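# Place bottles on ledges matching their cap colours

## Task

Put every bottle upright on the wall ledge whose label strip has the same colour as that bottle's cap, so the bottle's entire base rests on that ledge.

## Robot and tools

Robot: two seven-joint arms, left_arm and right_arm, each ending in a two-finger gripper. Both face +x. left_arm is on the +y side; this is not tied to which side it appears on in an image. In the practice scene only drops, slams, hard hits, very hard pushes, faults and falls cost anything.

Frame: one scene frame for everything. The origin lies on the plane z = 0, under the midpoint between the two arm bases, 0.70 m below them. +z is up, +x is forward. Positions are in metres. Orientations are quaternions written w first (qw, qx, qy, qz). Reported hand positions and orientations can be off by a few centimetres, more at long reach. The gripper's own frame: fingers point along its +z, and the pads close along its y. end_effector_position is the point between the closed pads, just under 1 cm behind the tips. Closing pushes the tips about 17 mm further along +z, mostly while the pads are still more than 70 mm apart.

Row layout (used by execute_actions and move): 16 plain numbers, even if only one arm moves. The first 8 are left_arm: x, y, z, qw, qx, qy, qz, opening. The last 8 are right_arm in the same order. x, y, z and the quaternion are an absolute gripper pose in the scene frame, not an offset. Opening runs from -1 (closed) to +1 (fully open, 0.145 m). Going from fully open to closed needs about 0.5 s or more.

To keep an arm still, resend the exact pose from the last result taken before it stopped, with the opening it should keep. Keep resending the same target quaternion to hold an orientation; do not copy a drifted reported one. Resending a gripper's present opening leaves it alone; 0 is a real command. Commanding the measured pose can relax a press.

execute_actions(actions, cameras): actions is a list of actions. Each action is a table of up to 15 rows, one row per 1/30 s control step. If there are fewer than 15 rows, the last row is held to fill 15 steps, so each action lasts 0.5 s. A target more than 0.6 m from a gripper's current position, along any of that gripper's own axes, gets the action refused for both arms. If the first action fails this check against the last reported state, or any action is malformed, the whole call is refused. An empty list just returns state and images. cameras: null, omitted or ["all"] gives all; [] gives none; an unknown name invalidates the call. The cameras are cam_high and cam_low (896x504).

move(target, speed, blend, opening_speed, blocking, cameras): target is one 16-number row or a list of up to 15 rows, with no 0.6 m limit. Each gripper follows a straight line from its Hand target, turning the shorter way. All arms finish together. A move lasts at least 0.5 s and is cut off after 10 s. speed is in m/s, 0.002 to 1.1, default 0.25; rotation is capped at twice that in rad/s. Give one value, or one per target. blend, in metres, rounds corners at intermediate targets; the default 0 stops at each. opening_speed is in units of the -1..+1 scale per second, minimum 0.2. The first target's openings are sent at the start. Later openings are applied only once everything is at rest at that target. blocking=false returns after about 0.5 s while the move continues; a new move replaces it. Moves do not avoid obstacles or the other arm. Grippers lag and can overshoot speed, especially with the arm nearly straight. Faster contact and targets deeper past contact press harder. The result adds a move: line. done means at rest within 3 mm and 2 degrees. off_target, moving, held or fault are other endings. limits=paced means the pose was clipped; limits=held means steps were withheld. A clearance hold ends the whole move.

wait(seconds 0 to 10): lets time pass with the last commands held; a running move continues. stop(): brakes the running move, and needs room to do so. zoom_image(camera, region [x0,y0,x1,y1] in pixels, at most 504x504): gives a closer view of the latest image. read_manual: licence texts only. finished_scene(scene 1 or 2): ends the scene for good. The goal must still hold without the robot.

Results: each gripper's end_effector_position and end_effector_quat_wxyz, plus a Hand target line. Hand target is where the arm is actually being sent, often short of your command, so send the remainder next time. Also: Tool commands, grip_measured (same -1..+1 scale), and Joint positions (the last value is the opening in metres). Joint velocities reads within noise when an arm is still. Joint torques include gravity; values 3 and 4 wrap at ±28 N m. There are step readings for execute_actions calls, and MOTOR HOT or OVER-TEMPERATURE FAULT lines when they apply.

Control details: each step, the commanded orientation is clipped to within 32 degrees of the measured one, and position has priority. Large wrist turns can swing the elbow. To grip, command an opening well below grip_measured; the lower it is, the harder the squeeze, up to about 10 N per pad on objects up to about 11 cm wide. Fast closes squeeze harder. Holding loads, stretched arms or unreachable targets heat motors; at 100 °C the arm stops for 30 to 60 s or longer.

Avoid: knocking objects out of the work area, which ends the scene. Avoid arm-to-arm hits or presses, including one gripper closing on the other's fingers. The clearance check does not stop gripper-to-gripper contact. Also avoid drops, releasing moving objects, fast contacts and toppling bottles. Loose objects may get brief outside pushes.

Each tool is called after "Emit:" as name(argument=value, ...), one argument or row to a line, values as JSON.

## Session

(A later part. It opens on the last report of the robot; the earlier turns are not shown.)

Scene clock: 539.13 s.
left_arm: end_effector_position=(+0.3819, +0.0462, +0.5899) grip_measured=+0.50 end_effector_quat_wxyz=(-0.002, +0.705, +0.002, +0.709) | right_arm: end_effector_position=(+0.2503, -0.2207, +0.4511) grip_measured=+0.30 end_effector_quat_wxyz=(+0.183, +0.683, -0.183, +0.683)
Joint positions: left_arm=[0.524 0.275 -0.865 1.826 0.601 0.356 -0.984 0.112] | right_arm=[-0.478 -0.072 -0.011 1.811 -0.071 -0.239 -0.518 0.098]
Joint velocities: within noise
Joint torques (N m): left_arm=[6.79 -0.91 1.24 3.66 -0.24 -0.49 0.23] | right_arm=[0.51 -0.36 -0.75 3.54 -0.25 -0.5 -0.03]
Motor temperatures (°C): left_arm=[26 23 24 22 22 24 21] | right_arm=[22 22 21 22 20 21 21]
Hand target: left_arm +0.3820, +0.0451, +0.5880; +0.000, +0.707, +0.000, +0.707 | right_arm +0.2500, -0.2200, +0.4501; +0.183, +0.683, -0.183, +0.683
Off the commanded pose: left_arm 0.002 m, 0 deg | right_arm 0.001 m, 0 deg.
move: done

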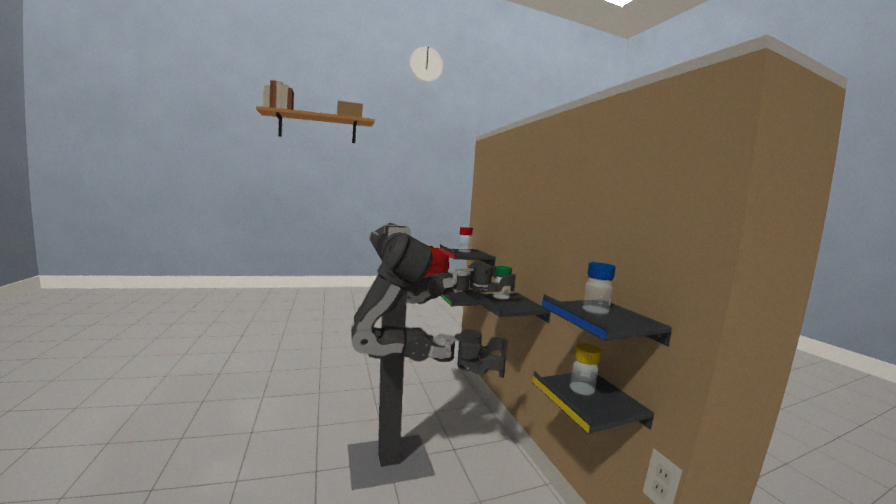

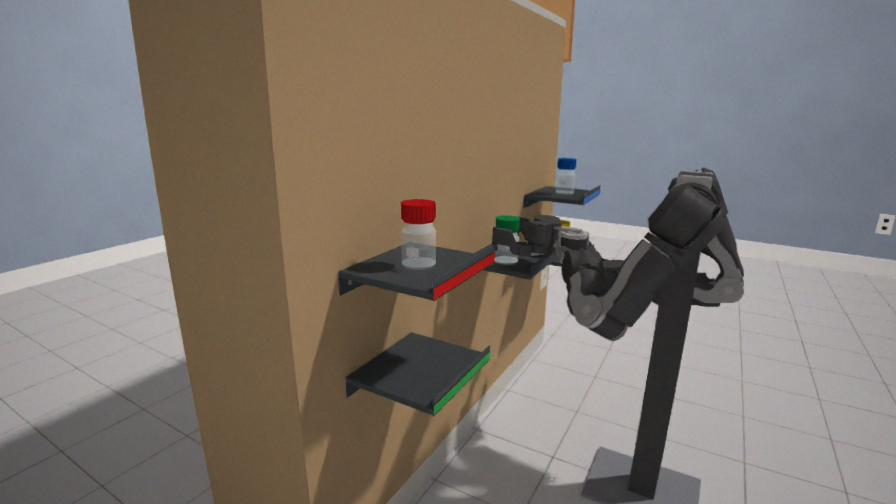

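Emit:
move(
  target=[0.382,0.045,0.589,0,0.707,0,0.707,-1,0.25,-0.22,0.45,0.183,0.683,-0.183,0.683,0.3],
  speed=0.12,
  opening_speed=0.8,
  cameras=[],
)

Emit:
move(
  target=[
    [0.382,0.045,0.635,0,0.707,0,0.707,-1,0.25,-0.22,0.45,0.183,0.683,-0.183,0.683,0.3],
    [0.35,0.17,0.625,-0.061,0.704,0.061,0.704,-1,0.25,-0.22,0.45,0.183,0.683,-0.183,0.683,0.3],
    [0.33,0.19,0.525,-0.182,0.683,0.182,0.683,-1,0.25,-0.22,0.45,0.183,0.683,-0.183,0.683,0.3],
    [0.33,0.215,0.515,-0.242,0.664,0.242,0.664,-1,0.25,-0.22,0.45,0.183,0.683,-0.183,0.683,0.3],
  ],
  speed=0.13,
  blend=[0.01,0.01,0.02,0],
)

Emit:
zoom_image(
  camera="cam_low",
  region=[320, 180, 620, 420],
)

Scene clock: 554.67 s.
left_arm: end_effector_position=(+0.3819, +0.0460, +0.5897) grip_measured=-0.28 end_effector_quat_wxyz=(-0.001, +0.706, +0.002, +0.708) | right_arm: end_effector_position=(+0.2503, -0.2207, +0.4511) grip_measured=+0.30 end_effector_quat_wxyz=(+0.183, +0.683, -0.183, +0.683)
Joint positions: left_arm=[0.524 0.274 -0.865 1.826 0.604 0.356 -0.984 0.055] | right_arm=[-0.478 -0.072 -0.011 1.811 -0.071 -0.239 -0.518 0.098]
Joint velocities: within noise
Joint torques (N m): left_arm=[7.37 -0.91 1.31 4.12 -0.24 -0.36 0.18] | right_arm=[0.57 -0.59 -0.79 3.56 -0.23 -0.51 -0.03]
Motor temperatures (°C): left_arm=[27 22 24 22 22 24 21] | right_arm=[22 22 21 22 20 21 21]
Hand target: left_arm +0.3820, +0.0450, +0.5891; +0.000, +0.707, +0.000, +0.707 | right_arm +0.2500, -0.2200, +0.4501; +0.183, +0.683, -0.183, +0.683
Off the commanded pose: left_arm 0.001 m, 0 deg | right_arm 0.001 m, 0 deg.
move: done
No camera images: "cameras" was empty.

Scene clock: 558.37 s.
left_arm: end_effector_position=(+0.3297, +0.2136, +0.5133) grip_measured=-0.28 end_effector_quat_wxyz=(-0.239, +0.669, +0.239, +0.662) | right_arm: end_effector_position=(+0.2503, -0.2207, +0.4511) grip_measured=+0.30 end_effector_quat_wxyz=(+0.183, +0.682, -0.183, +0.683)
Joint positions: left_arm=[0.136 0.369 -0.579 1.767 0.393 0.105 -1.302 0.055] | right_arm=[-0.478 -0.072 -0.011 1.811 -0.072 -0.239 -0.518 0.098]
Joint velocities: within noise
Joint torques (N m): left_arm=[6.32 0.67 1.22 4.07 -0.64 -0.39 -0.04] | right_arm=[0.62 -0.41 -0.83 3.69 -0.24 -0.48 -0.03]
Motor temperatures (°C): left_arm=[27 22 24 22 22 24 21] | right_arm=[22 22 21 22 20 21 21]
Hand target: left_arm +0.3300, +0.2150, +0.5150; -0.242, +0.664, +0.242, +0.664 | right_arm +0.2501, -0.2200, +0.4501; +0.183, +0.683, -0.183, +0.683
Off the commanded pose: left_arm 0.002 m, 1 deg | right_arm 0.001 m, 0 deg.
move: done

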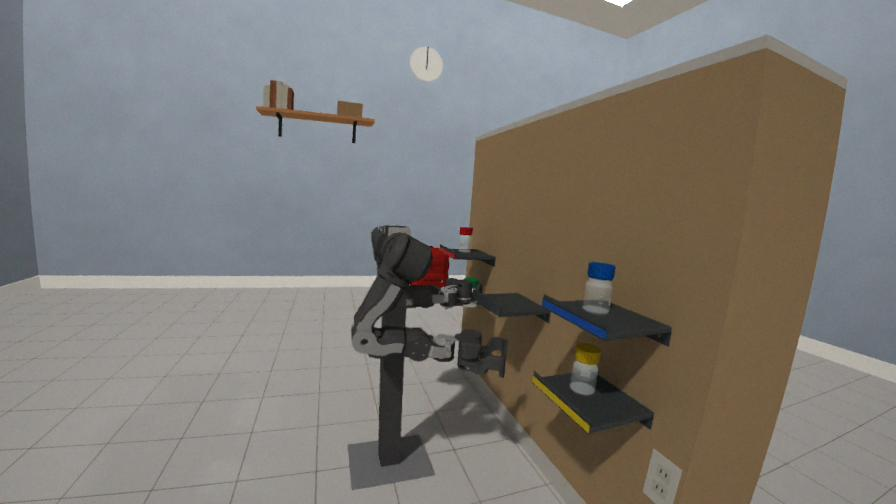

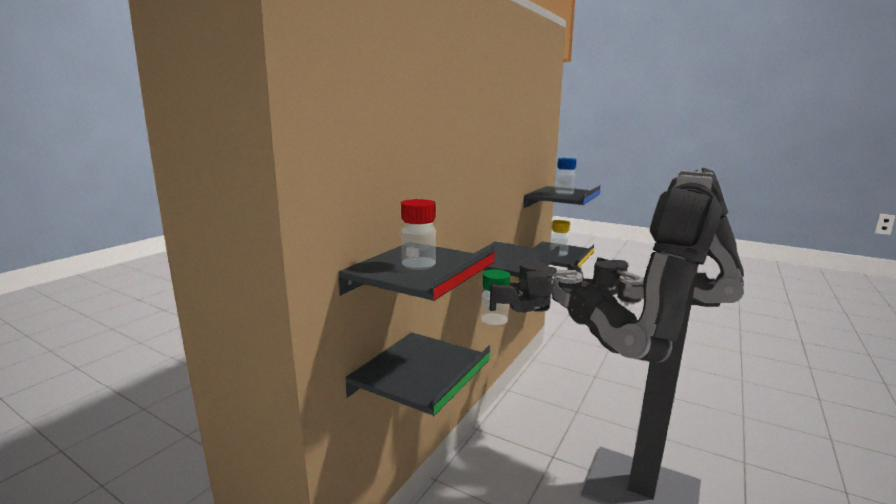

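Scaled by 1.680 from the camera's 896x504 image, which has a finer 1280x720 frame.

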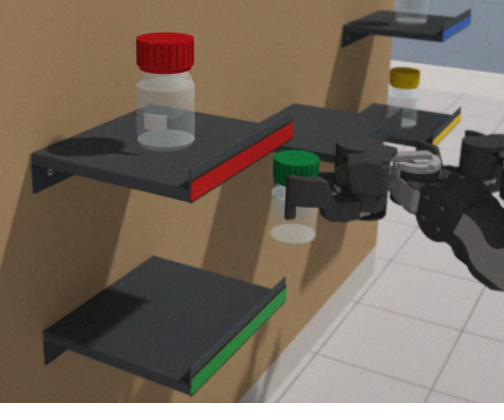

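Emit:
move(
  target=[
    [0.345,0.29,0.515,-0.242,0.664,0.242,0.664,-1,0.25,-0.22,0.45,0.183,0.683,-0.183,0.683,0.3],
    [0.378,0.415,0.51,-0.242,0.664,0.242,0.664,-1,0.25,-0.22,0.45,0.183,0.683,-0.183,0.683,0.3],
    [0.376,0.418,0.497,-0.242,0.664,0.242,0.664,-1,0.25,-0.22,0.45,0.183,0.683,-0.183,0.683,0.3],
  ],
  speed=[0.12,0.12,0.05],
  blend=[0.02,0,0],
)

Emit:
zoom_image(
  camera="cam_low",
  region=[320, 260, 500, 410],
)

Scene clock: 572.30 s.
left_arm: end_effector_position=(+0.3755, +0.4199, +0.4994) grip_measured=-0.28 end_effector_quat_wxyz=(-0.245, +0.663, +0.244, +0.664) | right_arm: end_effector_position=(+0.2503, -0.2207, +0.4511) grip_measured=+0.30 end_effector_quat_wxyz=(+0.183, +0.682, -0.183, +0.683)
Joint positions: left_arm=[0.26 0.778 -0.327 1.219 0.835 -0.216 -0.678 0.055] | right_arm=[-0.478 -0.072 -0.011 1.811 -0.072 -0.239 -0.518 0.098]
Joint velocities: within noise
Joint torques (N m): left_arm=[6.42 4.87 1.5 2.86 -0.26 -0.72 0.26] | right_arm=[0.51 -0.46 -0.84 3.56 -0.23 -0.51 -0.02]
Motor temperatures (°C): left_arm=[27 22 23 23 23 24 21] | right_arm=[22 22 21 22 20 21 21]
Hand target: left_arm +0.3760, +0.4180, +0.4970; -0.242, +0.664, +0.242, +0.664 | right_arm +0.2501, -0.2200, +0.4501; +0.183, +0.683, -0.183, +0.683
Off the commanded pose: left_arm 0.003 m, 0 deg | right_arm 0.001 m, 0 deg.
move: done

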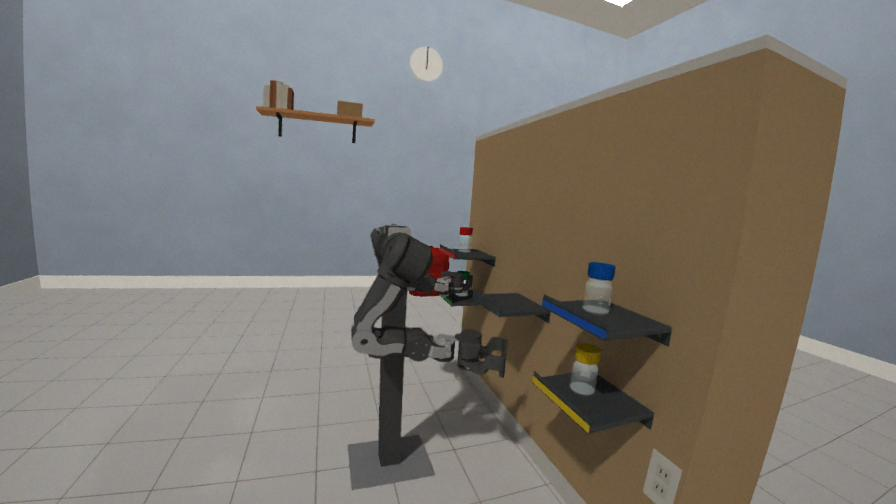

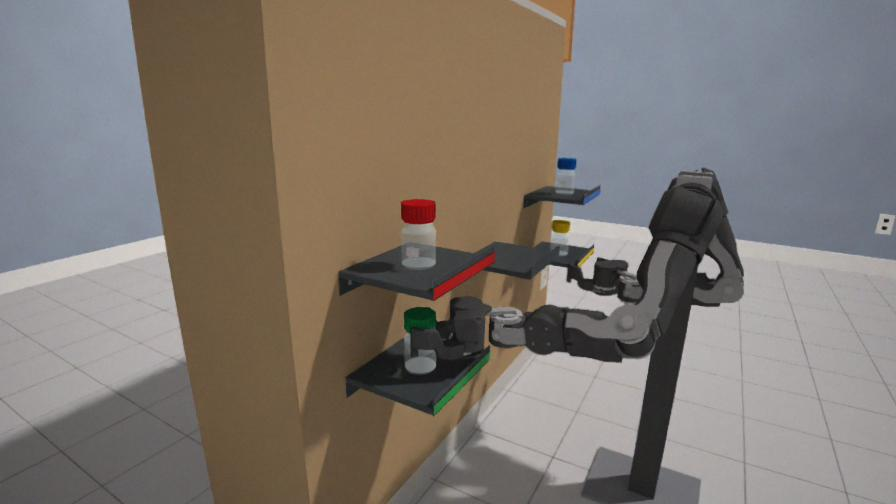

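Scaled by 2.800 from the camera's 896x504 image, which has a finer 1280x720 frame.

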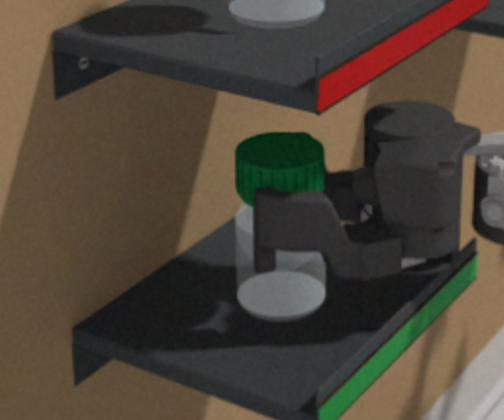

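Emit:
move(
  target=[
    [0.376,0.418,0.490,-0.242,0.664,0.242,0.664,-1,0.25,-0.22,0.45,0.183,0.683,-0.183,0.683,0.3],
    [0.376,0.418,0.484,-0.242,0.664,0.242,0.664,-1,0.25,-0.22,0.45,0.183,0.683,-0.183,0.683,0.3],
  ],
  speed=0.03,
  cameras=["cam_low"],
)

Emit:
zoom_image(
  camera="cam_low",
  region=[320, 260, 500, 410],
)

Scene clock: 593.47 s.
left_arm: end_effector_position=(+0.3764, +0.4213, +0.4979) grip_measured=-0.28 end_effector_quat_wxyz=(-0.248, +0.647, +0.242, +0.679) | right_arm: end_effector_position=(+0.2503, -0.2207, +0.4511) grip_measured=+0.30 end_effector_quat_wxyz=(+0.183, +0.682, -0.183, +0.683)
Joint positions: left_arm=[0.271 0.756 -0.332 1.168 0.801 -0.283 -0.66 0.055] | right_arm=[-0.478 -0.072 -0.011 1.811 -0.072 -0.239 -0.518 0.098]
Joint velocities: within noise
Joint torques (N m): left_arm=[4.92 3.34 0.57 1.72 0.32 0.09 0.36] | right_arm=[0.49 -0.44 -0.72 3.48 -0.22 -0.53 -0.05]
Motor temperatures (°C): left_arm=[27 23 23 22 22 25 21] | right_arm=[21 22 21 22 20 21 21]
Hand target: left_arm +0.3755, +0.4177, +0.4841; -0.242, +0.664, +0.242, +0.664 | right_arm +0.2501, -0.2200, +0.4501; +0.183, +0.683, -0.183, +0.683
Off the commanded pose: left_arm 0.014 m, 3 deg | right_arm 0.001 m, 0 deg.
move: off_target (left_arm)
Images, in order (width x height): cam_low 896x504.

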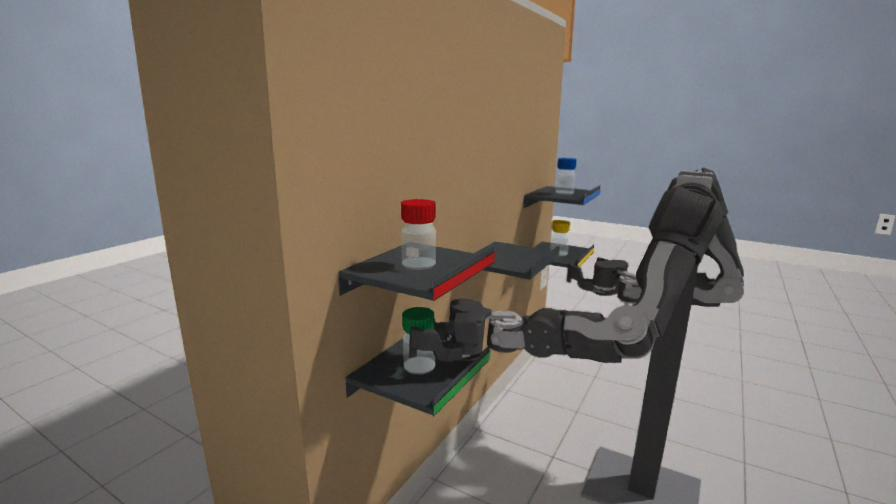

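Scaled by 2.800 from the camera's 896x504 image, which has a finer 1280x720 frame.

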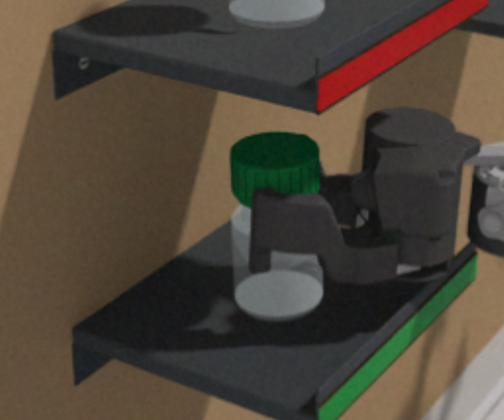

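Contact. Relieve the press, release slowly.

Emit:
move(
  target=[
    [0.376,0.420,0.496,-0.242,0.664,0.242,0.664,-1,0.25,-0.22,0.45,0.183,0.683,-0.183,0.683,0.3],
    [0.376,0.420,0.496,-0.242,0.664,0.242,0.664,0.05,0.25,-0.22,0.45,0.183,0.683,-0.183,0.683,0.3],
  ],
  speed=0.04,
  opening_speed=0.5,
  cameras=["cam_low"],
)

Emit:
zoom_image(
  camera="cam_low",
  region=[320, 260, 500, 410],
)

Scene clock: 605.83 s.
left_arm: end_effector_position=(+0.3769, +0.4202, +0.4976) grip_measured=+0.05 end_effector_quat_wxyz=(-0.242, +0.662, +0.242, +0.667) | right_arm: end_effector_position=(+0.2503, -0.2207, +0.4511) grip_measured=+0.30 end_effector_quat_wxyz=(+0.183, +0.682, -0.183, +0.683)
Joint positions: left_arm=[0.265 0.773 -0.329 1.2 0.833 -0.23 -0.66 0.079] | right_arm=[-0.478 -0.072 -0.011 1.811 -0.072 -0.239 -0.518 0.098]
Joint velocities: within noise
Joint torques (N m): left_arm=[5.66 5.92 2.15 4.23 -0.13 -0.44 0.04] | right_arm=[0.54 -0.36 -0.75 3.58 -0.24 -0.48 -0.03]
Motor temperatures (°C): left_arm=[26 23 23 22 22 24 21] | right_arm=[21 22 21 22 20 21 21]
Hand target: left_arm +0.3760, +0.4200, +0.4960; -0.242, +0.664, +0.242, +0.664 | right_arm +0.2501, -0.2200, +0.4501; +0.183, +0.683, -0.183, +0.683
Off the commanded pose: left_arm 0.002 m, 0 deg | right_arm 0.001 m, 0 deg.
move: done
Images, in order (width x height): cam_low 896x504.

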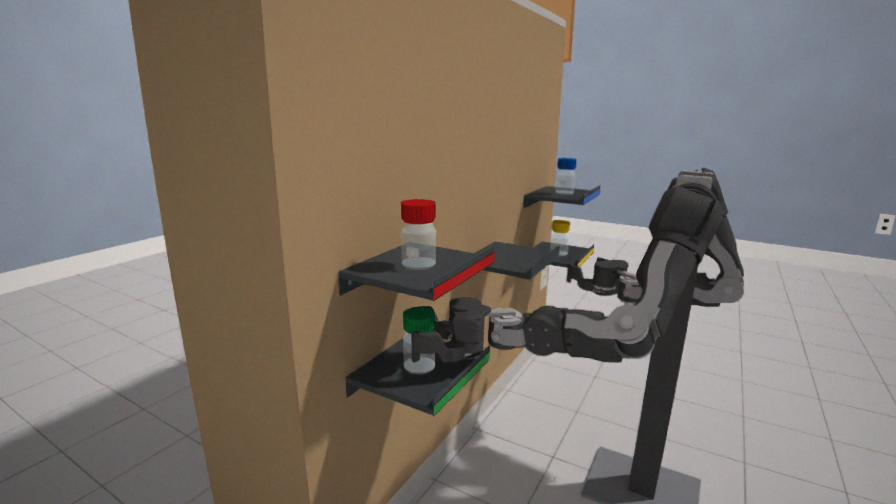

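Scaled by 2.800 from the camera's 896x504 image, which has a finer 1280x720 frame.

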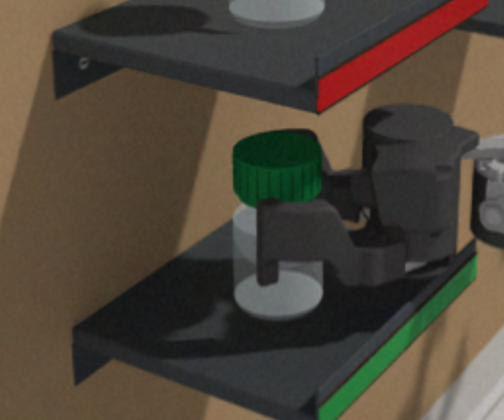

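Emit:
move(
  target=[
    [0.364,0.410,0.499,-0.242,0.664,0.242,0.664,0.3,0.25,-0.22,0.45,0.183,0.683,-0.183,0.683,0.3],
    [0.285,0.343,0.502,-0.242,0.664,0.242,0.664,0.3,0.25,-0.22,0.45,0.183,0.683,-0.183,0.683,0.3],
    [0.23,0.26,0.48,-0.183,0.683,0.183,0.683,0.3,0.25,-0.22,0.45,0.183,0.683,-0.183,0.683,0.3],
  ],
  speed=[0.05,0.12,0.2],
)

Emit:
zoom_image(
  camera="cam_low",
  region=[320, 180, 520, 410],
)

Emit:
zoom_image(
  camera="cam_high",
  region=[430, 210, 680, 430],
)

Scene clock: 618.53 s.
left_arm: end_effector_position=(+0.2301, +0.2596, +0.4788) grip_measured=+0.30 end_effector_quat_wxyz=(-0.183, +0.685, +0.180, +0.682) | right_arm: end_effector_position=(+0.2503, -0.2207, +0.4511) grip_measured=+0.30 end_effector_quat_wxyz=(+0.183, +0.682, -0.183, +0.683)
Joint positions: left_arm=[-0.498 0.695 -0.397 1.999 0.361 -0.317 -1.119 0.098] | right_arm=[-0.478 -0.072 -0.011 1.811 -0.072 -0.239 -0.518 0.098]
Joint velocities: within noise
Joint torques (N m): left_arm=[1.09 2.33 1.33 5.38 -0.35 -0.41 -0.01] | right_arm=[0.65 -0.41 -0.9 3.59 -0.23 -0.51 -0.03]
Motor temperatures (°C): left_arm=[26 23 23 23 22 24 21] | right_arm=[21 22 21 22 20 21 21]
Hand target: left_arm +0.2300, +0.2600, +0.4799; -0.183, +0.683, +0.183, +0.683 | right_arm +0.2501, -0.2200, +0.4501; +0.183, +0.683, -0.183, +0.683
Off the commanded pose: left_arm 0.001 m, 0 deg | right_arm 0.001 m, 0 deg.
move: done

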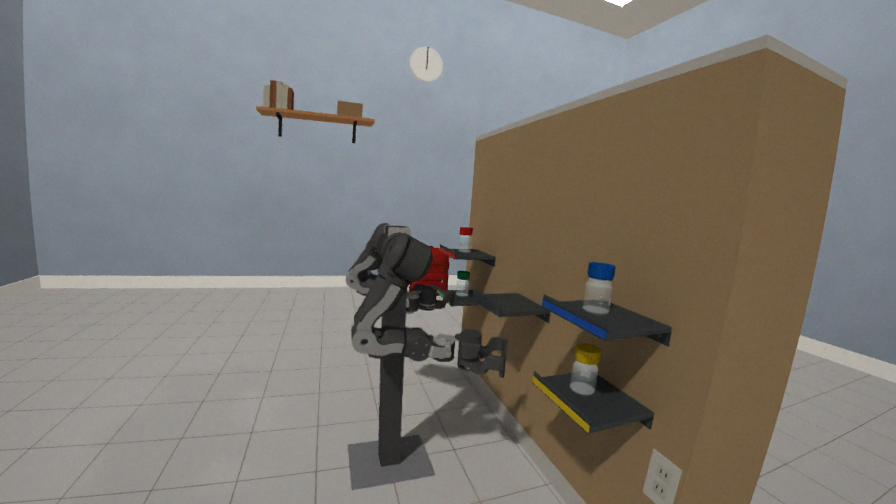

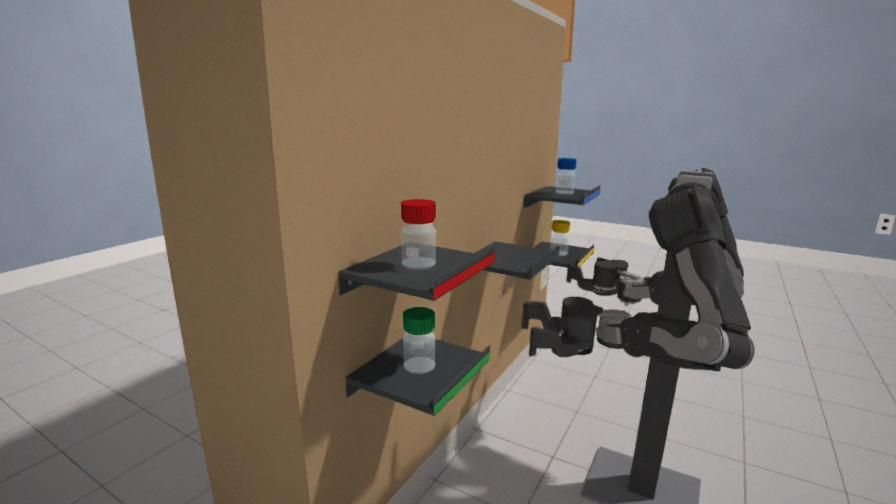

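Scaled by 2.191 from the camera's 896x504 image, which has a finer 1280x720 frame.

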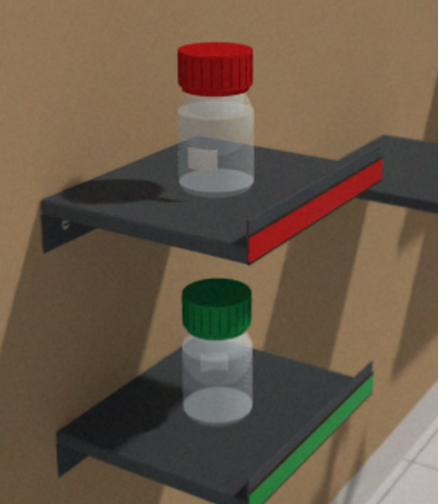

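Scaled by 2.016 from the camera's 896x504 image, which has a finer 1280x720 frame.

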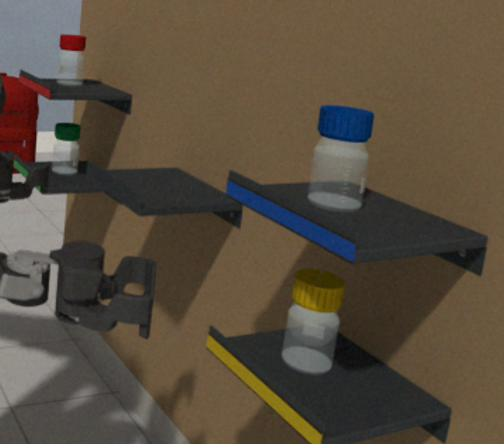

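All four bottles are standing on their matching ledges.

Emit:
finished_scene(
  scene=2,
)

The scene is finished: the task was done.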